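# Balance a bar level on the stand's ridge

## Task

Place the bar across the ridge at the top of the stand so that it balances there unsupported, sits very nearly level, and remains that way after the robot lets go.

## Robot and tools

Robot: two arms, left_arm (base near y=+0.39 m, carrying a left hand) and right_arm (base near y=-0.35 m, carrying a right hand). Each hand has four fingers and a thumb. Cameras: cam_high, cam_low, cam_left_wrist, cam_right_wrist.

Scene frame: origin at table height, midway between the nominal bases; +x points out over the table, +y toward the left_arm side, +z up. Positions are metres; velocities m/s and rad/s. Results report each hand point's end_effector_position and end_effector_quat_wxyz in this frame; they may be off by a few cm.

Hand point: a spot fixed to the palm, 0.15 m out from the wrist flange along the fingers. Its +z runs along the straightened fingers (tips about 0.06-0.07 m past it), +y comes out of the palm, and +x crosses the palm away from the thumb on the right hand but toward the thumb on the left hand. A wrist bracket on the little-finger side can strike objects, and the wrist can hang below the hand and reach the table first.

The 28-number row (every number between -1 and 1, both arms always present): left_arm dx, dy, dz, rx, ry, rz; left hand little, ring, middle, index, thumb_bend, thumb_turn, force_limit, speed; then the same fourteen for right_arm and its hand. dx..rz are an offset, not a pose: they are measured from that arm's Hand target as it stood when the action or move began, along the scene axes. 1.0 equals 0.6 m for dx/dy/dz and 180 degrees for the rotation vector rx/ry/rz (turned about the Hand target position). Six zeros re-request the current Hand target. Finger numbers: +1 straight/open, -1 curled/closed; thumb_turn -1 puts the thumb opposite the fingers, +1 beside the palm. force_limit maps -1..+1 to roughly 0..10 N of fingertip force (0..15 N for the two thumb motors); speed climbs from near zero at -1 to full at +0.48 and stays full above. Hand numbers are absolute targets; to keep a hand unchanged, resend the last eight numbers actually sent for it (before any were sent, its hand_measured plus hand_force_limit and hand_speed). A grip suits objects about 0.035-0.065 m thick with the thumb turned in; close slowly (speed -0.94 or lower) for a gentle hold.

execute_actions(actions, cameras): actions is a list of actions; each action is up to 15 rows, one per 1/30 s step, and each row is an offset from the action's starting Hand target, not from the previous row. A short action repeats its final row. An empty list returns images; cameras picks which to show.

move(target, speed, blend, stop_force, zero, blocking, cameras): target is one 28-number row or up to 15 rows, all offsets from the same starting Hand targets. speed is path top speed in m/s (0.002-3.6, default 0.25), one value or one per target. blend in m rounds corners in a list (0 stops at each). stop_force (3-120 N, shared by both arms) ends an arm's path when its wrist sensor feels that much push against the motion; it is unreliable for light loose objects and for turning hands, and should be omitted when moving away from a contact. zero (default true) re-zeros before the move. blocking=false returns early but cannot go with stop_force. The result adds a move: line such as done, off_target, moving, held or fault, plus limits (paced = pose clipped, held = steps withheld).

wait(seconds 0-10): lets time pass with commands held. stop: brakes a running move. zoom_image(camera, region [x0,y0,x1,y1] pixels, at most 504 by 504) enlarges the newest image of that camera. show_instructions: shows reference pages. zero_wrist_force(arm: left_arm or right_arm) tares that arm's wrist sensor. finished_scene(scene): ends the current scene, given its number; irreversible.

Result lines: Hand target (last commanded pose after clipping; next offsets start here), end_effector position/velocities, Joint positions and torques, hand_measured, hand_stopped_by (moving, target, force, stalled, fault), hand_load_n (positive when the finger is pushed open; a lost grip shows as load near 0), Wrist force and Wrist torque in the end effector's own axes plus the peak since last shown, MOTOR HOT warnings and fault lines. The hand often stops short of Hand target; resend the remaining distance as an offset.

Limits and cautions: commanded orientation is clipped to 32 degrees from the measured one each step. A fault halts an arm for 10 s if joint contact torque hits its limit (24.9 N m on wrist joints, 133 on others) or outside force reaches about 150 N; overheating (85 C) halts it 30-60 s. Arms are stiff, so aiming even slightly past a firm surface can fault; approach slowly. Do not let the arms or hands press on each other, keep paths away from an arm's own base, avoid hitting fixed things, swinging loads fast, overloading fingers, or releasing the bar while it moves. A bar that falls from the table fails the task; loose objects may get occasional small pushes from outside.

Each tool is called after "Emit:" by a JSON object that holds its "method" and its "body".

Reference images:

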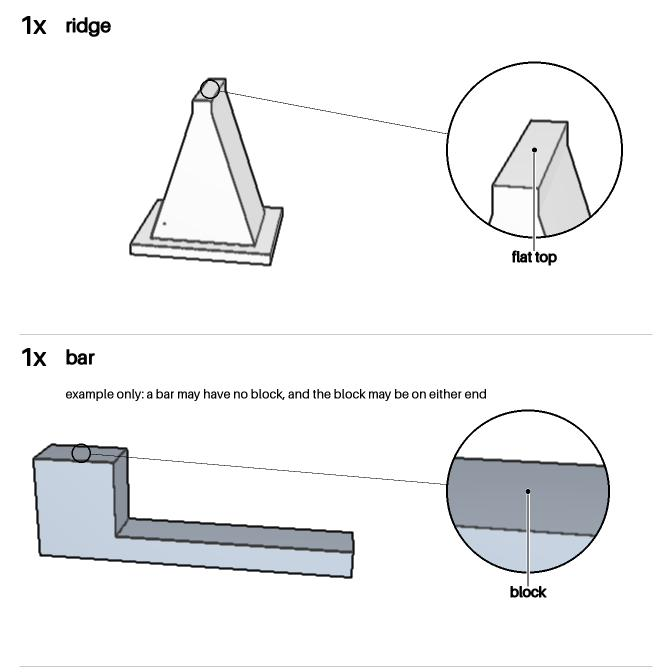

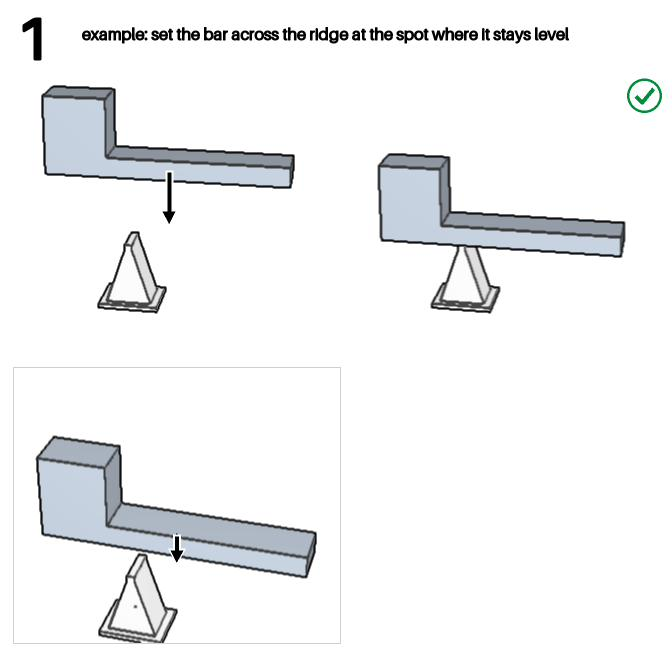

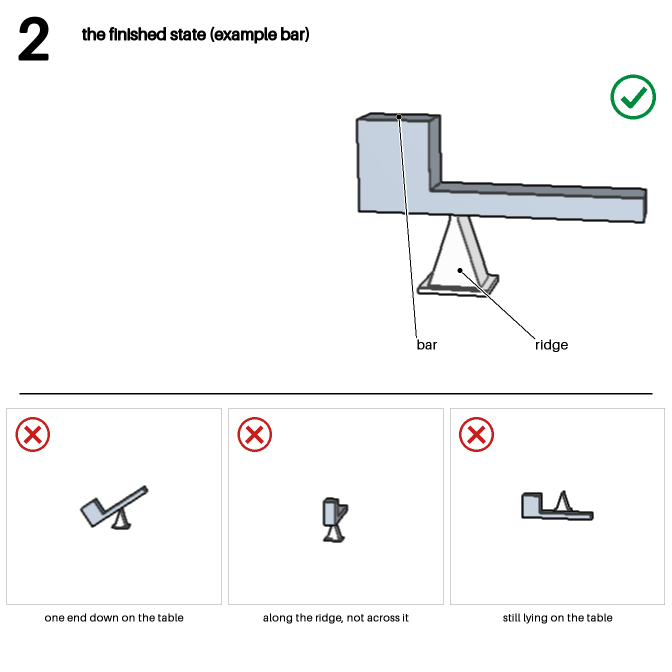

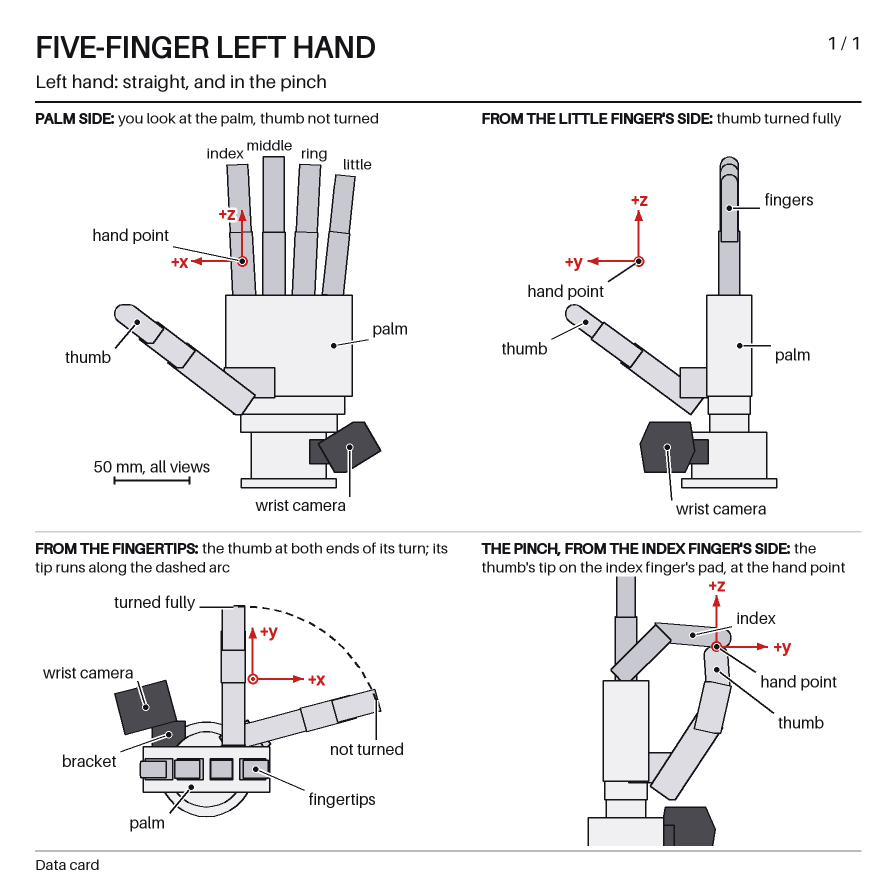

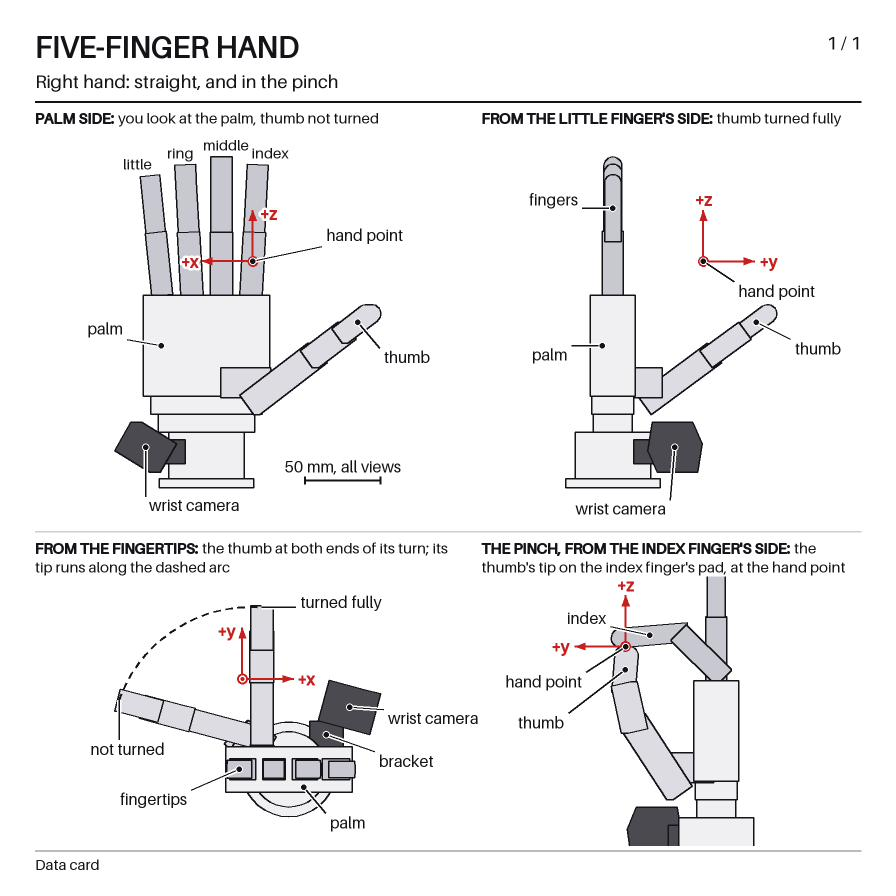

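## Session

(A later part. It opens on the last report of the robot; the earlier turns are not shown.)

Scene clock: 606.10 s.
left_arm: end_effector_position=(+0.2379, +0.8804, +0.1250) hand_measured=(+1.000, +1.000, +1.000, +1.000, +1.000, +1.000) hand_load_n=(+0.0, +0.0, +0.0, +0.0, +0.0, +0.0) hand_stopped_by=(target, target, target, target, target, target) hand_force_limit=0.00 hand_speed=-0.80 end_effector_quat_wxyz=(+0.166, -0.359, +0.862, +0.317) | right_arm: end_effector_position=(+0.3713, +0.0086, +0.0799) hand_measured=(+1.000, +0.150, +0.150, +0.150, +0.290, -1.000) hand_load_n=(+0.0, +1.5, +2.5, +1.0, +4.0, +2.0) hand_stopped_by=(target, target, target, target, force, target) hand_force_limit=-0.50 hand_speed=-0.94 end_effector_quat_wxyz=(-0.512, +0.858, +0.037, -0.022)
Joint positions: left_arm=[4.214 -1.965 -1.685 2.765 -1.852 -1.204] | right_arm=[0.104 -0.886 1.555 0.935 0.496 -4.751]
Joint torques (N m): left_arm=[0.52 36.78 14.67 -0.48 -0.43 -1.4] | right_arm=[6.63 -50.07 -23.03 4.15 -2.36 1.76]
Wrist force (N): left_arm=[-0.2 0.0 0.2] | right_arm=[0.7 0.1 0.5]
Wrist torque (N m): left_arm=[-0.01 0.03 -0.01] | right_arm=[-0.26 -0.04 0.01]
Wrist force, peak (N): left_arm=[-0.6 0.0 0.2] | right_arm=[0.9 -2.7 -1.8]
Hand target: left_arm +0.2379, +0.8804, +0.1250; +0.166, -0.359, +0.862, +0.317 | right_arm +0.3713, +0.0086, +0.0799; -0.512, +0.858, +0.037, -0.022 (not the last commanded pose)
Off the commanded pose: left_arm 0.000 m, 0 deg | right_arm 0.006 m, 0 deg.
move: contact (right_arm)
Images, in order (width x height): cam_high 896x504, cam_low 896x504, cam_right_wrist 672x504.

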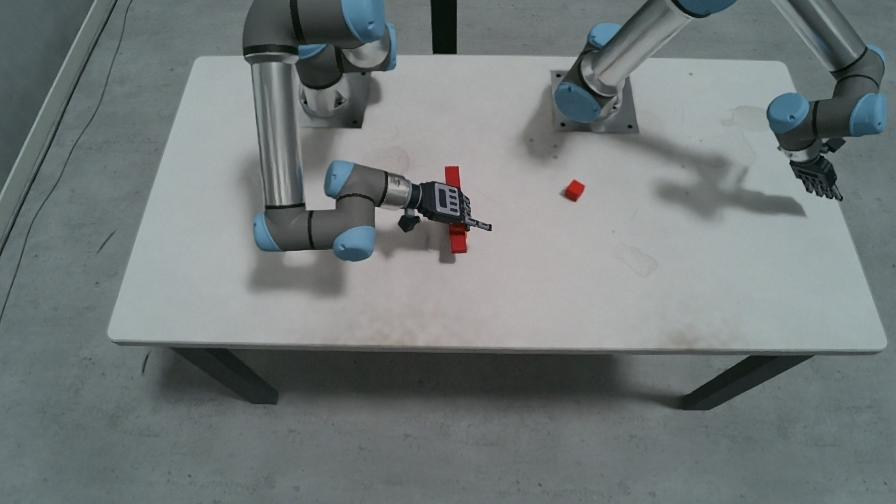

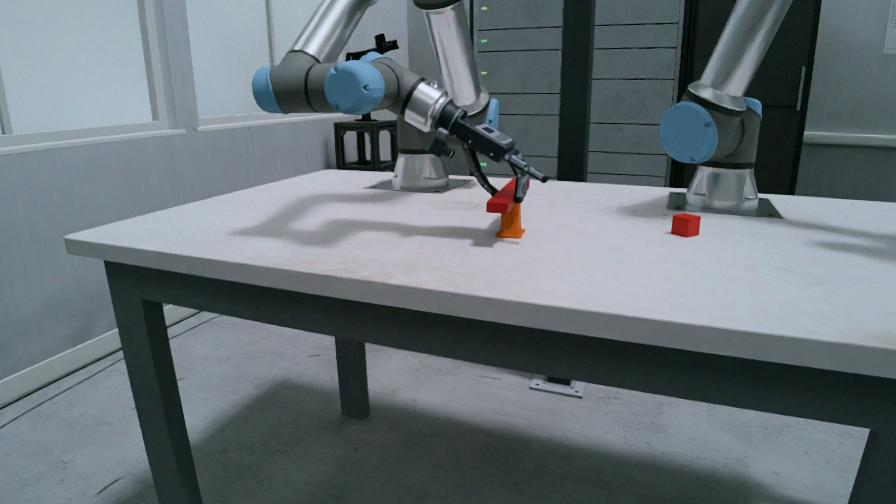

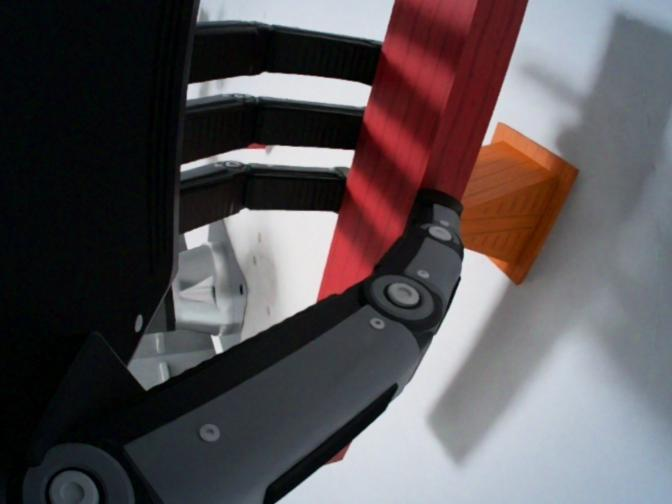

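Emit:
{"method": "move", "body": {"target": [0,0,0,0,0,0,1,1,1,1,1,1,0,-0.8, 0,0,-0.0012,0,0,0,1,0.15,0.15,0.15,0.15,-1,-0.5,-0.94], "speed": 0.008}}

Emit:
{"method": "move", "body": {"target": [0,0,0,0,0,0,1,1,1,1,1,1,0,-0.8, 0,0,0,0,0,0,1,0.15,0.15,0.15,0.31,-1,-0.5,-0.94], "speed": 0.008, "cameras": ["cam_low"]}}

Emit:
{"method": "zoom_image", "body": {"camera": "cam_low", "region": [440, 130, 580, 250]}}

Scene clock: 618.10 s.
left_arm: end_effector_position=(+0.2379, +0.8804, +0.1250) hand_measured=(+1.000, +1.000, +1.000, +1.000, +1.000, +1.000) hand_load_n=(+0.0, +0.0, +0.0, +0.0, +0.0, +0.0) hand_stopped_by=(target, target, target, target, target, target) hand_force_limit=0.00 hand_speed=-0.80 end_effector_quat_wxyz=(+0.166, -0.359, +0.862, +0.317) | right_arm: end_effector_position=(+0.3713, +0.0086, +0.0791) hand_measured=(+1.000, +0.150, +0.150, +0.150, +0.290, -1.000) hand_load_n=(+0.0, +1.5, +2.5, +1.5, +3.5, +1.5) hand_stopped_by=(target, target, target, target, force, target) hand_force_limit=-0.50 hand_speed=-0.94 end_effector_quat_wxyz=(-0.512, +0.858, +0.037, -0.022)
Joint positions: left_arm=[4.214 -1.965 -1.685 2.765 -1.852 -1.204] | right_arm=[0.104 -0.885 1.555 0.934 0.496 -4.751]
Joint torques (N m): left_arm=[0.99 37.9 14.21 -0.43 -0.38 -1.21] | right_arm=[3.22 -27.71 -2.9 0.64 0.81 0.71]
Wrist force (N): left_arm=[-0.3 -0.2 0.2] | right_arm=[1.6 -4.3 -2.8]
Wrist torque (N m): left_arm=[-0.04 0.06 -0.01] | right_arm=[-0.26 0.04 -0.05]
Wrist force, peak (N): left_arm=[-0.5 0.0 0.5] | right_arm=[1.6 -4.2 -3.2]
Hand target: left_arm +0.2379, +0.8804, +0.1250; +0.166, -0.359, +0.862, +0.317 | right_arm +0.3713, +0.0086, +0.0791; -0.512, +0.858, +0.037, -0.022
Off the commanded pose: left_arm 0.000 m, 0 deg | right_arm 0.000 m, 0 deg.
move: done

Scene clock: 618.60 s.
left_arm: end_effector_position=(+0.2379, +0.8804, +0.1250) hand_measured=(+1.000, +1.000, +1.000, +1.000, +1.000, +1.000) hand_load_n=(+0.0, +0.0, +0.0, +0.0, +0.0, +0.0) hand_stopped_by=(target, target, target, target, target, target) hand_force_limit=0.00 hand_speed=-0.80 end_effector_quat_wxyz=(+0.166, -0.359, +0.862, +0.317) | right_arm: end_effector_position=(+0.3713, +0.0086, +0.0791) hand_measured=(+1.000, +0.150, +0.150, +0.150, +0.310, -1.000) hand_load_n=(+0.0, +0.0, +0.0, +0.0, +0.0, +0.0) hand_stopped_by=(target, target, target, target, target, target) hand_force_limit=-0.50 hand_speed=-0.94 end_effector_quat_wxyz=(-0.512, +0.858, +0.037, -0.022)
Joint positions: left_arm=[4.214 -1.965 -1.685 2.765 -1.852 -1.204] | right_arm=[0.104 -0.885 1.555 0.934 0.496 -4.751]
Joint torques (N m): left_arm=[0.82 36.57 13.71 -0.4 -0.77 -1.28] | right_arm=[2.74 -29.25 -4.88 1.77 0.9 0.64]
Wrist force (N): left_arm=[-0.1 -0.3 0.2] | right_arm=[0.5 -1.0 -0.1]
Wrist torque (N m): left_arm=[-0.06 0.03 0.00] | right_arm=[-0.24 -0.03 0.02]
Wrist force, peak (N): left_arm=[-0.3 0.2 0.2] | right_arm=[1.6 -4.0 -3.1]
Hand target: left_arm +0.2379, +0.8804, +0.1250; +0.166, -0.359, +0.862, +0.317 | right_arm +0.3713, +0.0086, +0.0791; -0.512, +0.858, +0.037, -0.022
Off the commanded pose: left_arm 0.000 m, 0 deg | right_arm 0.000 m, 0 deg.
move: done
Images, in order (width x height): cam_low 896x504.

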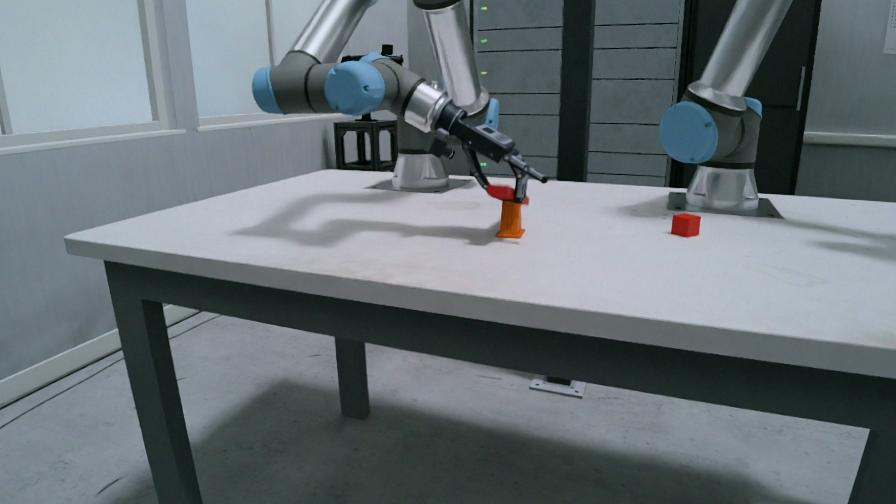

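Scaled by 3.600 from the camera's 896x504 image, which has a finer 1280x720 frame.

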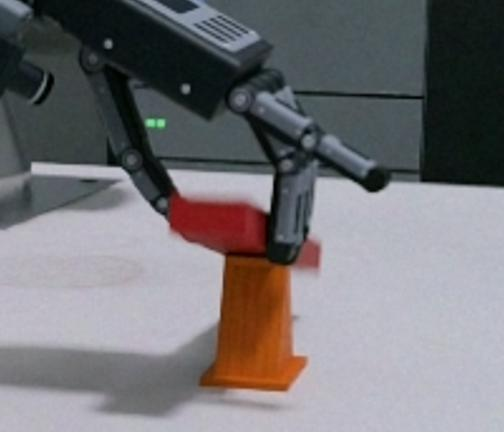

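Emit:
{"method": "wait", "body": {"seconds": 0.5, "cameras": ["all"]}}

Emit:
{"method": "zoom_image", "body": {"camera": "cam_low", "region": [440, 130, 580, 250]}}

Scene clock: 625.47 s.
left_arm: end_effector_position=(+0.2379, +0.8804, +0.1250) hand_measured=(+1.000, +1.000, +1.000, +1.000, +1.000, +1.000) hand_load_n=(+0.0, +0.0, +0.0, +0.0, +0.0, +0.0) hand_stopped_by=(target, target, target, target, target, target) hand_force_limit=0.00 hand_speed=-0.80 end_effector_quat_wxyz=(+0.166, -0.359, +0.862, +0.317) | right_arm: end_effector_position=(+0.3713, +0.0086, +0.0791) hand_measured=(+1.000, +0.150, +0.150, +0.150, +0.310, -1.000) hand_load_n=(+0.0, +0.0, +0.0, +0.0, +0.0, +0.0) hand_stopped_by=(target, target, target, target, target, target) hand_force_limit=-0.50 hand_speed=-0.94 end_effector_quat_wxyz=(-0.512, +0.858, +0.037, -0.022)
Joint positions: left_arm=[4.214 -1.965 -1.685 2.765 -1.852 -1.204] | right_arm=[0.104 -0.885 1.555 0.934 0.496 -4.751]
Joint torques (N m): left_arm=[0.1 37.07 14.51 -0.4 -0.48 -1.19] | right_arm=[-0.08 -46.03 -20.79 3.81 -0.7 -0.13]
Wrist force (N): left_arm=[-0.4 -0.1 0.1] | right_arm=[0.5 -0.7 0.0]
Wrist torque (N m): left_arm=[-0.01 0.06 -0.03] | right_arm=[-0.26 -0.03 0.02]
Wrist force, peak (N): left_arm=[-0.2 -0.6 0.1] | right_arm=[0.6 -0.9 -0.1]
Hand target: left_arm +0.2379, +0.8804, +0.1250; +0.166, -0.359, +0.862, +0.317 | right_arm +0.3713, +0.0086, +0.0791; -0.512, +0.858, +0.037, -0.022
Off the commanded pose: left_arm 0.000 m, 0 deg | right_arm 0.000 m, 0 deg.
wait: 0.50 s; at rest from the start

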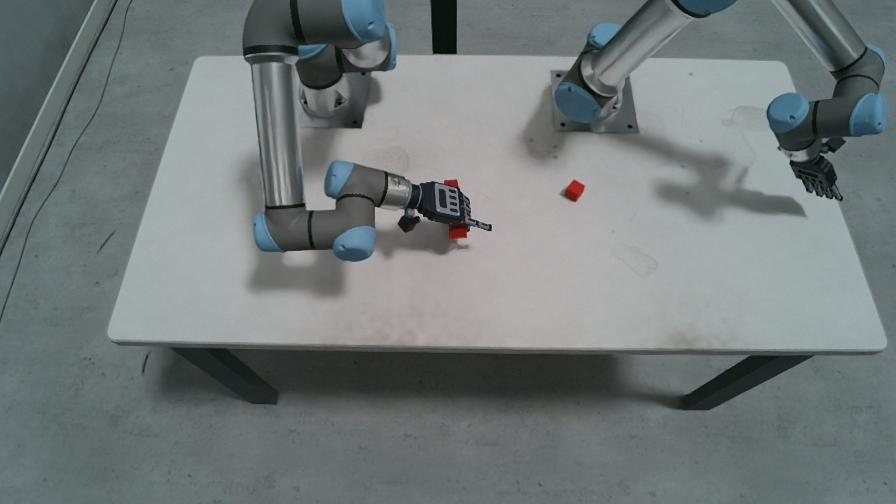

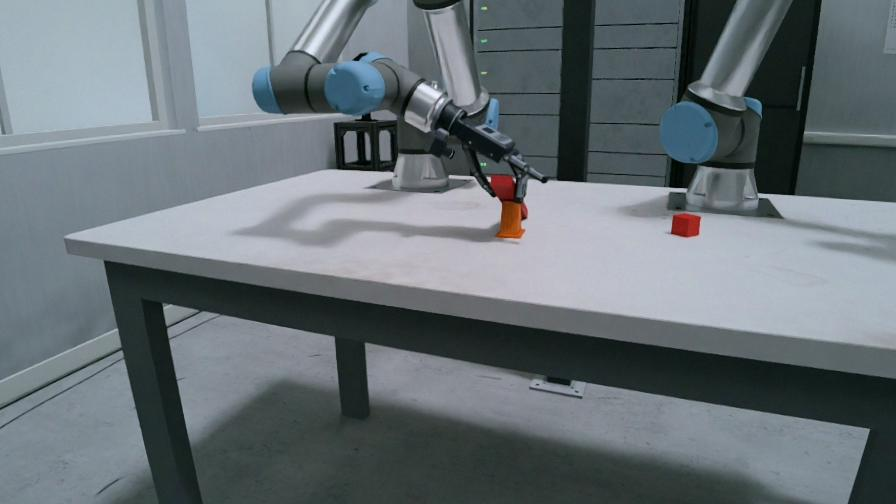

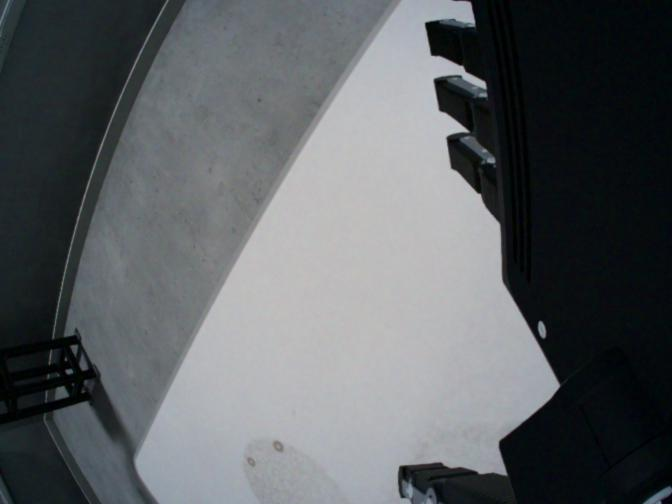

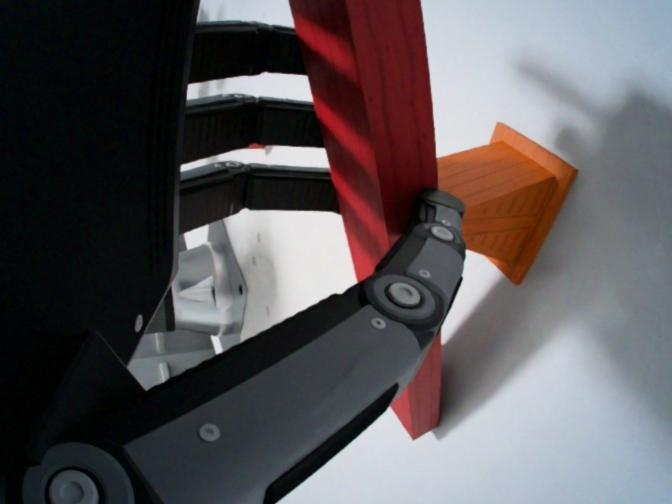

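Scaled by 3.600 from the camera's 896x504 image, which has a finer 1280x720 frame.

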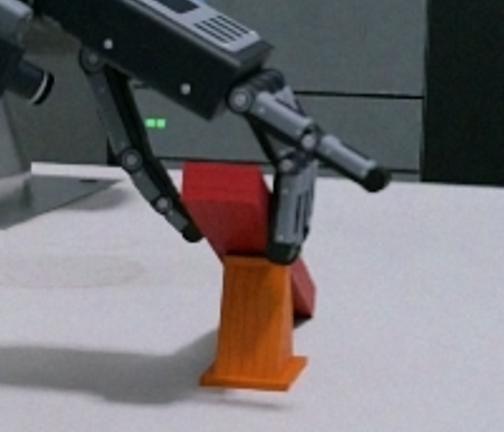

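Emit:
{"method": "zoom_image", "body": {"camera": "cam_high", "region": [390, 150, 500, 260]}}

Scaled by 4.582 from the camera's 896x504 image, which has a finer 1280x720 frame.

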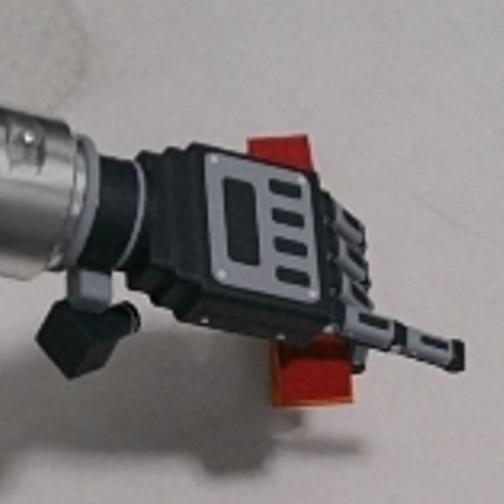

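Emit:
{"method": "move", "body": {"target": [[0,0,0,0,0,0,1,1,1,1,1,1,0,-0.8, 0,0,0.0,0,0,0,1,0.15,0.15,0.15,0.5,-1,-0.5,-0.8],[0,0,0,0,0,0,1,1,1,1,1,1,0,-0.8, 0,0,0.1333,0,0,0,1,0.15,0.15,0.15,0.5,-1,-0.5,-0.8],[0,0,0,0,0,0,1,1,1,1,1,1,0,-0.8, -0.1182,-0.006,0.1182,0.0098,-0.139,0,1,0.15,0.15,0.15,0.5,-1,-0.5,-0.8],[0,0,0,0,0,0,1,1,1,1,1,1,0,-0.8, -0.09,-0.006,0.004,0.0098,-0.139,0,1,0.15,0.15,0.15,0.5,-1,-0.5,-0.8]], "speed": [0.1,0.08,0.15,0.08], "cameras": ["cam_low","cam_right_wrist","cam_high"]}}

Emit:
{"method": "zoom_image", "body": {"camera": "cam_low", "region": [440, 130, 580, 250]}}

Emit:
{"method": "zoom_image", "body": {"camera": "cam_high", "region": [390, 150, 500, 260]}}

Scene clock: 689.33 s.
left_arm: end_effector_position=(+0.2379, +0.8804, +0.1250) hand_measured=(+1.000, +1.000, +1.000, +1.000, +1.000, +1.000) hand_load_n=(+0.0, +0.0, +0.0, +0.0, +0.0, +0.0) hand_stopped_by=(target, target, target, target, target, target) hand_force_limit=0.00 hand_speed=-0.80 end_effector_quat_wxyz=(+0.166, -0.359, +0.862, +0.317) | right_arm: end_effector_position=(+0.3173, +0.0049, +0.0815) hand_measured=(+1.000, +0.150, +0.150, +0.150, +0.500, -1.000) hand_load_n=(+0.0, +0.0, +0.0, +0.0, +0.0, +0.0) hand_stopped_by=(target, target, target, target, target, target) hand_force_limit=-0.50 hand_speed=-0.80 end_effector_quat_wxyz=(-0.504, +0.835, +0.148, +0.165)
Joint positions: left_arm=[4.214 -1.965 -1.685 2.765 -1.852 -1.204] | right_arm=[0.104 -1.204 1.958 0.413 0.495 -4.75]
Joint torques (N m): left_arm=[-0.44 36.28 13.58 -0.27 -0.58 -1.54] | right_arm=[8.47 -29.18 -23.36 2.18 -2.94 2.05]
Wrist force (N): left_arm=[-0.3 0.0 0.1] | right_arm=[0.2 -0.2 -0.1]
Wrist torque (N m): left_arm=[-0.01 0.05 -0.02] | right_arm=[-0.16 -0.04 0.10]
Wrist force, peak (N): left_arm=[-0.5 -0.2 0.3] | right_arm=[0.8 -1.6 -0.5]
Hand target: left_arm +0.2379, +0.8804, +0.1250; +0.166, -0.359, +0.862, +0.317 | right_arm +0.3173, +0.0050, +0.0815; -0.504, +0.835, +0.148, +0.165
Off the commanded pose: left_arm 0.000 m, 0 deg | right_arm 0.000 m, 0 deg.
move: done
Images, in order (width x height): cam_high 896x504, cam_low 896x504, cam_right_wrist 672x504.

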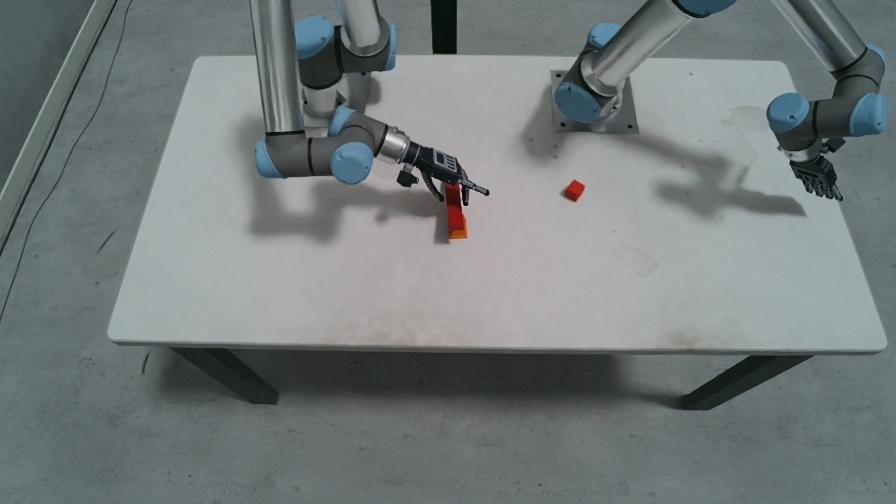

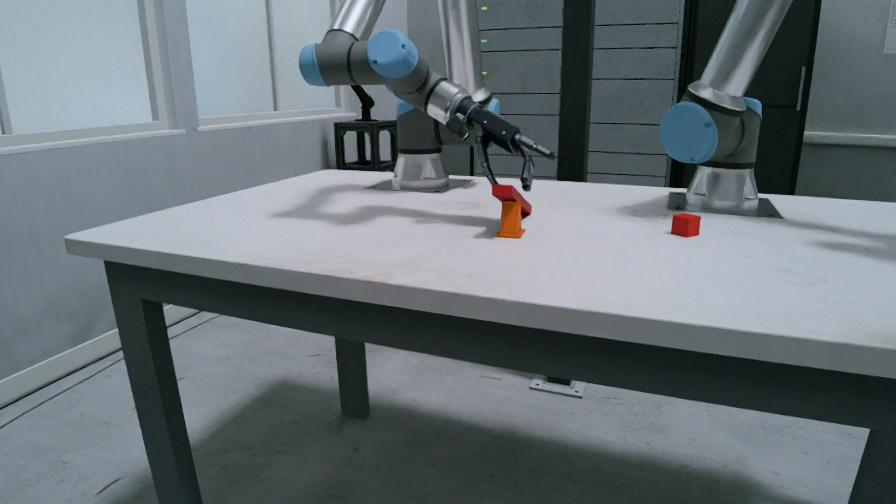

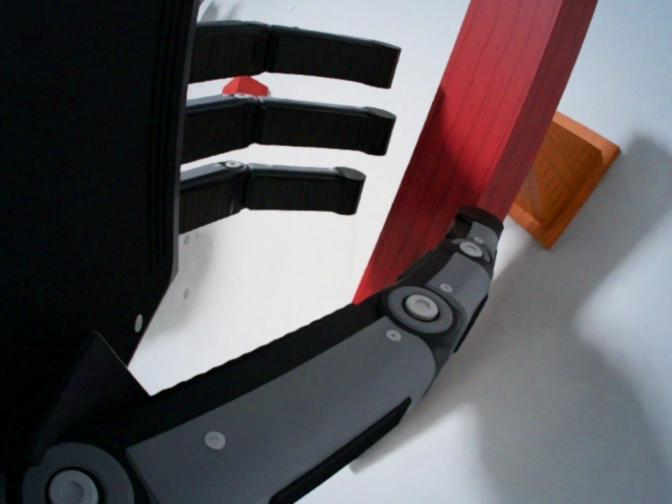

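Scaled by 3.600 from the camera's 896x504 image, which has a finer 1280x720 frame.

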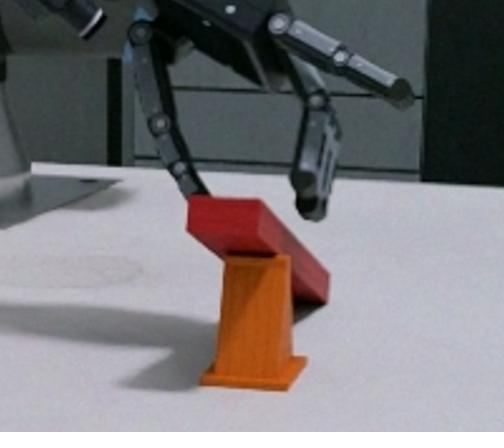

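Scaled by 4.582 from the camera's 896x504 image, which has a finer 1280x720 frame.

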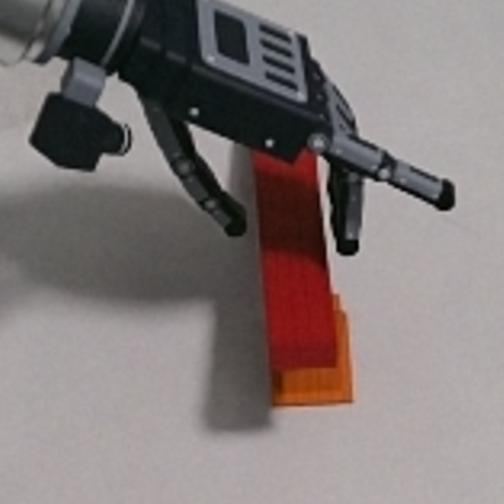

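Emit:
{"method": "zoom_image", "body": {"camera": "cam_high", "region": [435, 180, 485, 245]}}

Emit:
{"method": "zoom_image", "body": {"camera": "cam_low", "region": [480, 170, 540, 245]}}

Scaled by 7.754 from the camera's 896x504 image, which has a finer 1280x720 frame.

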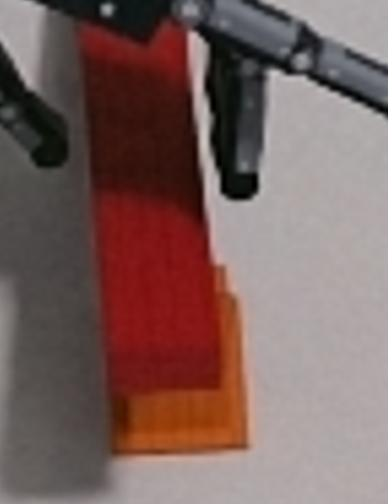

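Scaled by 6.720 from the camera's 896x504 image, which has a finer 1280x720 frame.

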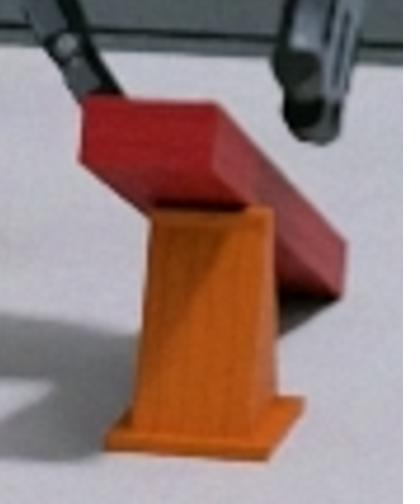

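Emit:
{"method": "move", "body": {"target": [0,0,0,0,0,0,1,1,1,1,1,1,0,-0.8, -0.0387,-0.0042,-0.0097,-0.0017,0.0239,0,1,0.15,0.15,0.15,0.5,-1,-0.5,-0.8], "speed": 0.08, "cameras": ["cam_low","cam_right_wrist","cam_high"]}}

Emit:
{"method": "zoom_image", "body": {"camera": "cam_low", "region": [460, 150, 560, 245]}}

Emit:
{"method": "zoom_image", "body": {"camera": "cam_high", "region": [390, 130, 500, 240]}}

Scene clock: 719.93 s.
left_arm: end_effector_position=(+0.2379, +0.8804, +0.1250) hand_measured=(+1.000, +1.000, +1.000, +1.000, +1.000, +1.000) hand_load_n=(+0.0, +0.0, +0.0, +0.0, +0.0, +0.0) hand_stopped_by=(target, target, target, target, target, target) hand_force_limit=0.00 hand_speed=-0.80 end_effector_quat_wxyz=(+0.166, -0.359, +0.862, +0.317) | right_arm: end_effector_position=(+0.2939, +0.0024, +0.0756) hand_measured=(+1.000, +0.150, +0.150, +0.150, +0.500, -1.000) hand_load_n=(+0.0, +0.0, +0.0, +0.0, +0.0, +0.0) hand_stopped_by=(target, target, target, target, target, target) hand_force_limit=-0.50 hand_speed=-0.80 end_effector_quat_wxyz=(-0.507, +0.842, +0.129, +0.133) end_effector_velocity=(+0.005, +0.000, +0.001) end_effector_angular_velocity=(+0.000, -0.015, -0.001)
Joint positions: left_arm=[4.214 -1.965 -1.685 2.765 -1.852 -1.204] | right_arm=[0.102 -1.2 1.989 0.458 0.494 -4.756]
Joint velocities: left_arm=[within noise] | right_arm=[0 -0.001 -0.006 -0.008 0.001 0]
Joint torques (N m): left_arm=[1.09 37.77 12.15 -0.43 -0.51 -1.38] | right_arm=[-6.07 -24.88 -22.47 0.36 -3.53 -1.6]
Wrist force (N): left_arm=[-0.2 -0.1 0.0] | right_arm=[0.2 -0.4 -0.1]
Wrist torque (N m): left_arm=[-0.02 0.03 -0.02] | right_arm=[-0.19 -0.02 0.17]
Wrist force, peak (N): left_arm=[-0.6 0.1 0.0] | right_arm=[0.6 -0.3 0.0]
Hand target: left_arm +0.2379, +0.8804, +0.1250; +0.166, -0.359, +0.862, +0.317 | right_arm +0.2941, +0.0025, +0.0757; -0.507, +0.842, +0.129, +0.133
Off the commanded pose: left_arm 0.000 m, 0 deg | right_arm 0.000 m, 0 deg.
move: done
Images, in order (width x height): cam_high 896x504, cam_low 896x504, cam_right_wrist 672x504.

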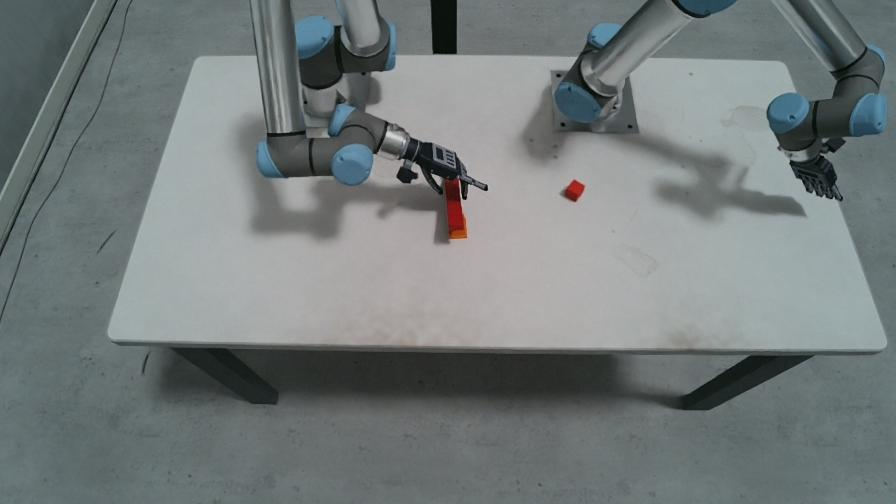

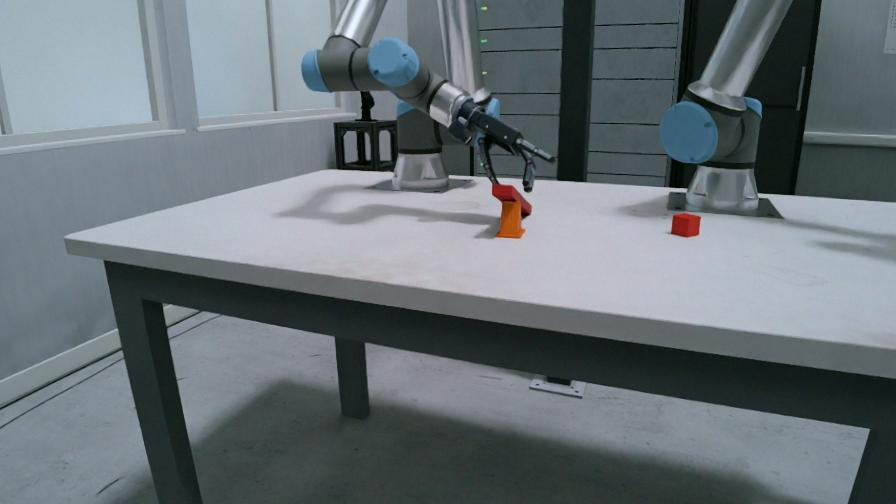

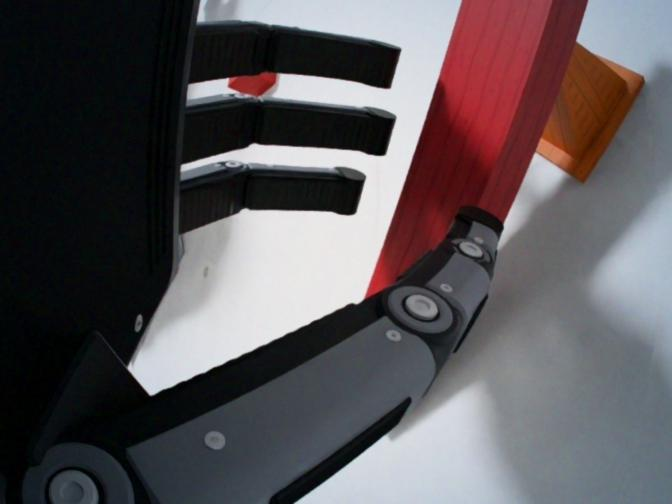

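Scaled by 5.040 from the camera's 896x504 image, which has a finer 1280x720 frame.

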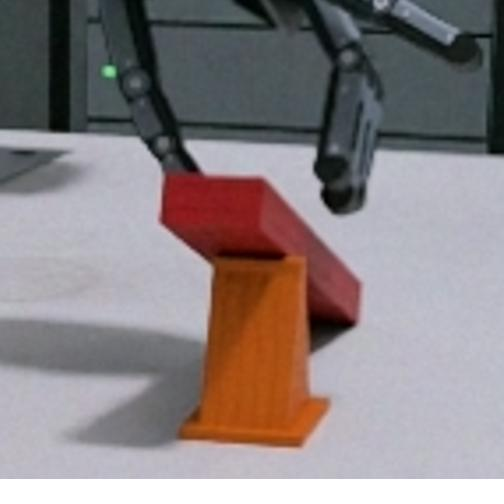

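Scaled by 4.582 from the camera's 896x504 image, which has a finer 1280x720 frame.

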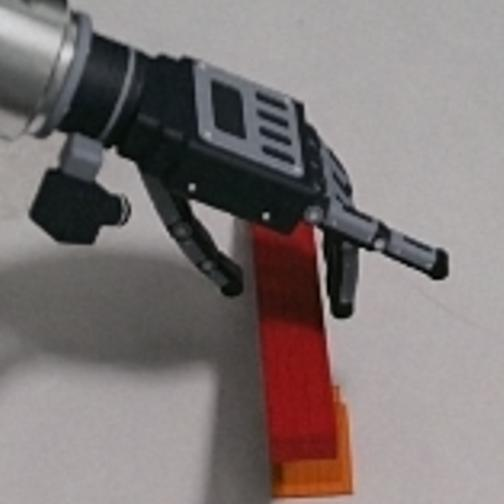

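Emit:
{"method": "move", "body": {"target": [0,0,0,0,0,0,1,1,1,1,1,1,0,-0.8, 0.0118,0,-0.0312,0,0,0,1,0.15,0.15,0.15,0.5,-1,-0.5,-0.8], "speed": 0.02, "stop_force": 3, "cameras": ["cam_low","cam_right_wrist","cam_high"]}}

Emit:
{"method": "zoom_image", "body": {"camera": "cam_low", "region": [460, 150, 560, 245]}}

Emit:
{"method": "zoom_image", "body": {"camera": "cam_high", "region": [390, 130, 500, 240]}}

Scene clock: 728.77 s.
left_arm: end_effector_position=(+0.2379, +0.8804, +0.1250) hand_measured=(+1.000, +1.000, +1.000, +1.000, +1.000, +1.000) hand_load_n=(+0.0, +0.0, +0.0, +0.0, +0.0, +0.0) hand_stopped_by=(target, target, target, target, target, target) hand_force_limit=0.00 hand_speed=-0.80 end_effector_quat_wxyz=(+0.166, -0.359, +0.862, +0.317) | right_arm: end_effector_position=(+0.3012, +0.0025, +0.0570) hand_measured=(+1.000, +0.150, +0.150, +0.150, +0.500, -1.000) hand_load_n=(+0.0, +0.0, +0.0, +0.0, +0.0, +0.0) hand_stopped_by=(target, target, target, target, target, target) hand_force_limit=-0.50 hand_speed=-0.80 end_effector_quat_wxyz=(-0.507, +0.842, +0.129, +0.133)
Joint positions: left_arm=[4.214 -1.965 -1.685 2.765 -1.852 -1.204] | right_arm=[0.1 -1.152 1.983 0.418 0.494 -4.759]
Joint torques (N m): left_arm=[0.34 37.87 13.56 -0.34 -0.53 -1.41] | right_arm=[-2.59 -38.26 -3.49 3.69 -3.31 0.81]
Wrist force (N): left_arm=[-0.2 -0.1 0.2] | right_arm=[0.2 -0.4 -0.3]
Wrist torque (N m): left_arm=[-0.02 0.03 -0.01] | right_arm=[-0.17 -0.03 0.17]
Wrist force, peak (N): left_arm=[-0.5 -0.2 0.3] | right_arm=[0.1 -0.8 -0.1]
Hand target: left_arm +0.2379, +0.8804, +0.1250; +0.166, -0.359, +0.862, +0.317 | right_arm +0.3012, +0.0025, +0.0570; -0.507, +0.842, +0.129, +0.133
Off the commanded pose: left_arm 0.000 m, 0 deg | right_arm 0.000 m, 0 deg.
move: done
Images, in order (width x height): cam_high 896x504, cam_low 896x504, cam_right_wrist 672x504.

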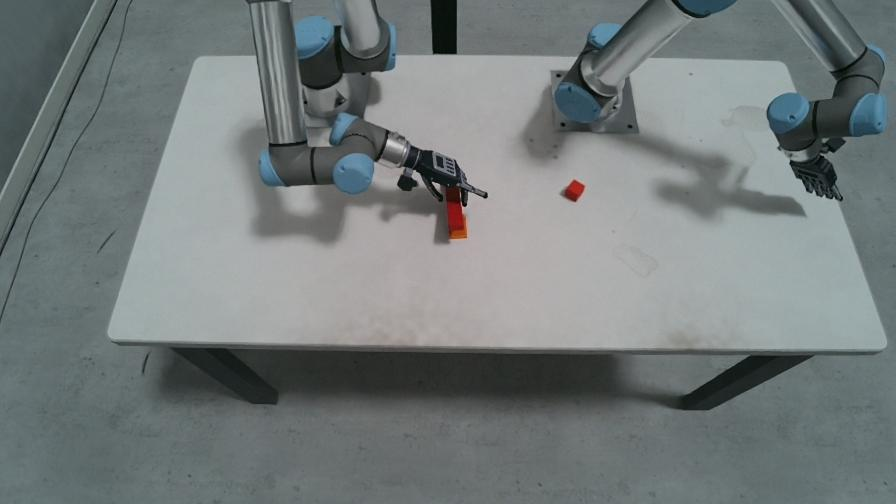

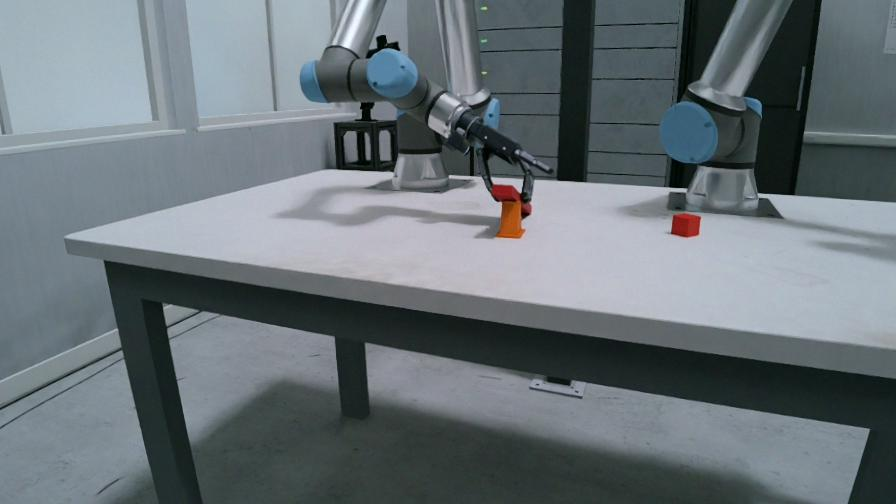

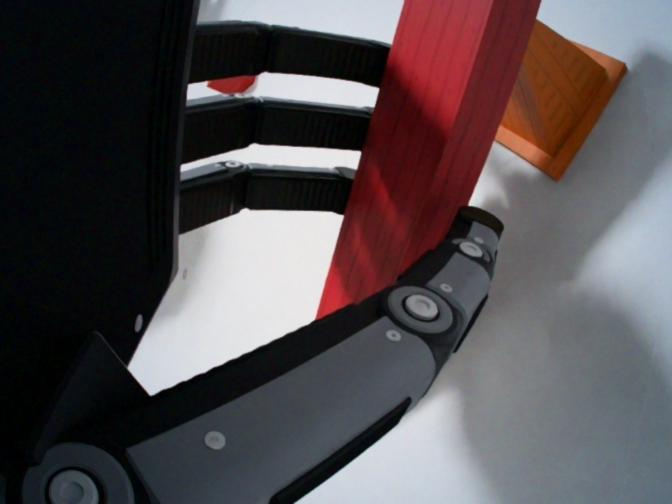

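Scaled by 5.040 from the camera's 896x504 image, which has a finer 1280x720 frame.

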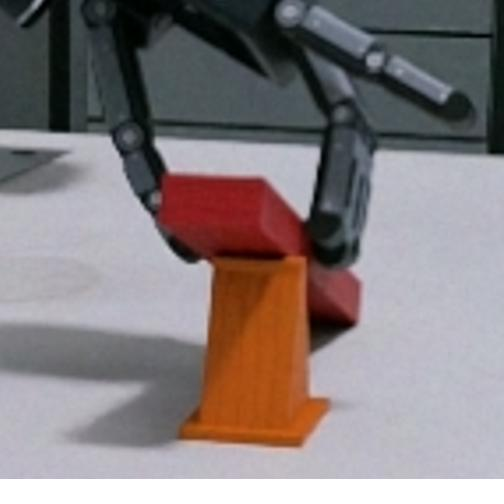

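Scaled by 4.582 from the camera's 896x504 image, which has a finer 1280x720 frame.

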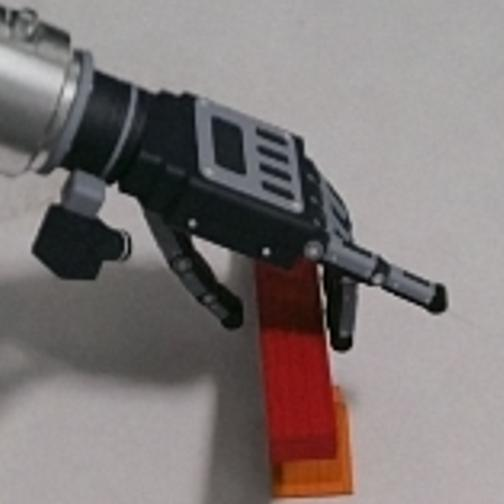

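Emit:
{"method": "move", "body": {"target": [0,0,0,0,0,0,1,1,1,1,1,1,0,-0.8, 0,0,0,0,0,0,1,0.15,0.15,0.15,0.1,-1,-0.4,-0.94], "speed": 0.02, "cameras": ["cam_low","cam_right_wrist"]}}

Scene clock: 736.53 s.
left_arm: end_effector_position=(+0.2379, +0.8804, +0.1250) hand_measured=(+1.000, +1.000, +1.000, +1.000, +1.000, +1.000) hand_load_n=(+0.0, +0.0, +0.0, +0.0, +0.0, +0.0) hand_stopped_by=(target, target, target, target, target, target) hand_force_limit=0.00 hand_speed=-0.80 end_effector_quat_wxyz=(+0.166, -0.359, +0.862, +0.317) | right_arm: end_effector_position=(+0.3012, +0.0025, +0.0570) hand_measured=(+1.000, +0.150, +0.150, +0.150, +0.286, -1.000) hand_load_n=(+0.0, +1.0, +2.5, +3.0, +4.0, +0.5) hand_stopped_by=(target, target, target, target, force, target) hand_force_limit=-0.40 hand_speed=-0.94 end_effector_quat_wxyz=(-0.507, +0.842, +0.129, +0.133)
Joint positions: left_arm=[4.214 -1.965 -1.685 2.765 -1.852 -1.204] | right_arm=[0.1 -1.152 1.983 0.418 0.494 -4.759]
Joint torques (N m): left_arm=[0.39 37.34 13.76 -0.3 -0.64 -1.35] | right_arm=[7.58 -38.74 -2.66 3.13 -0.4 1.78]
Wrist force (N): left_arm=[-0.3 0.0 0.0] | right_arm=[-0.2 0.3 0.3]
Wrist torque (N m): left_arm=[0.00 0.04 -0.02] | right_arm=[-0.20 -0.04 0.17]
Wrist force, peak (N): left_arm=[-0.4 -0.3 0.2] | right_arm=[0.4 -0.5 -0.3]
Hand target: left_arm +0.2379, +0.8804, +0.1250; +0.166, -0.359, +0.862, +0.317 | right_arm +0.3012, +0.0025, +0.0570; -0.507, +0.842, +0.129, +0.133
Off the commanded pose: left_arm 0.000 m, 0 deg | right_arm 0.000 m, 0 deg.
move: done
Images, in order (width x height): cam_low 896x504, cam_right_wrist 672x504.

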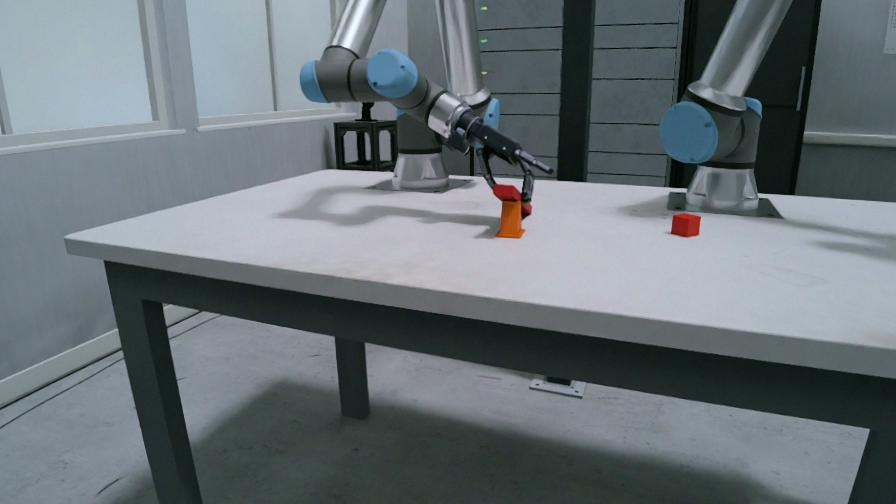

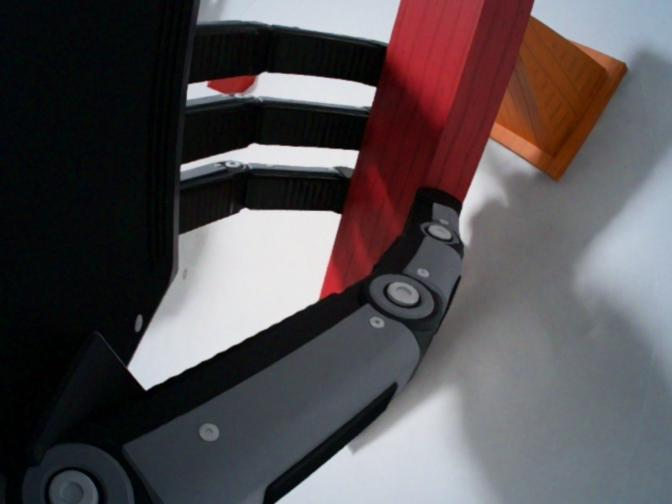

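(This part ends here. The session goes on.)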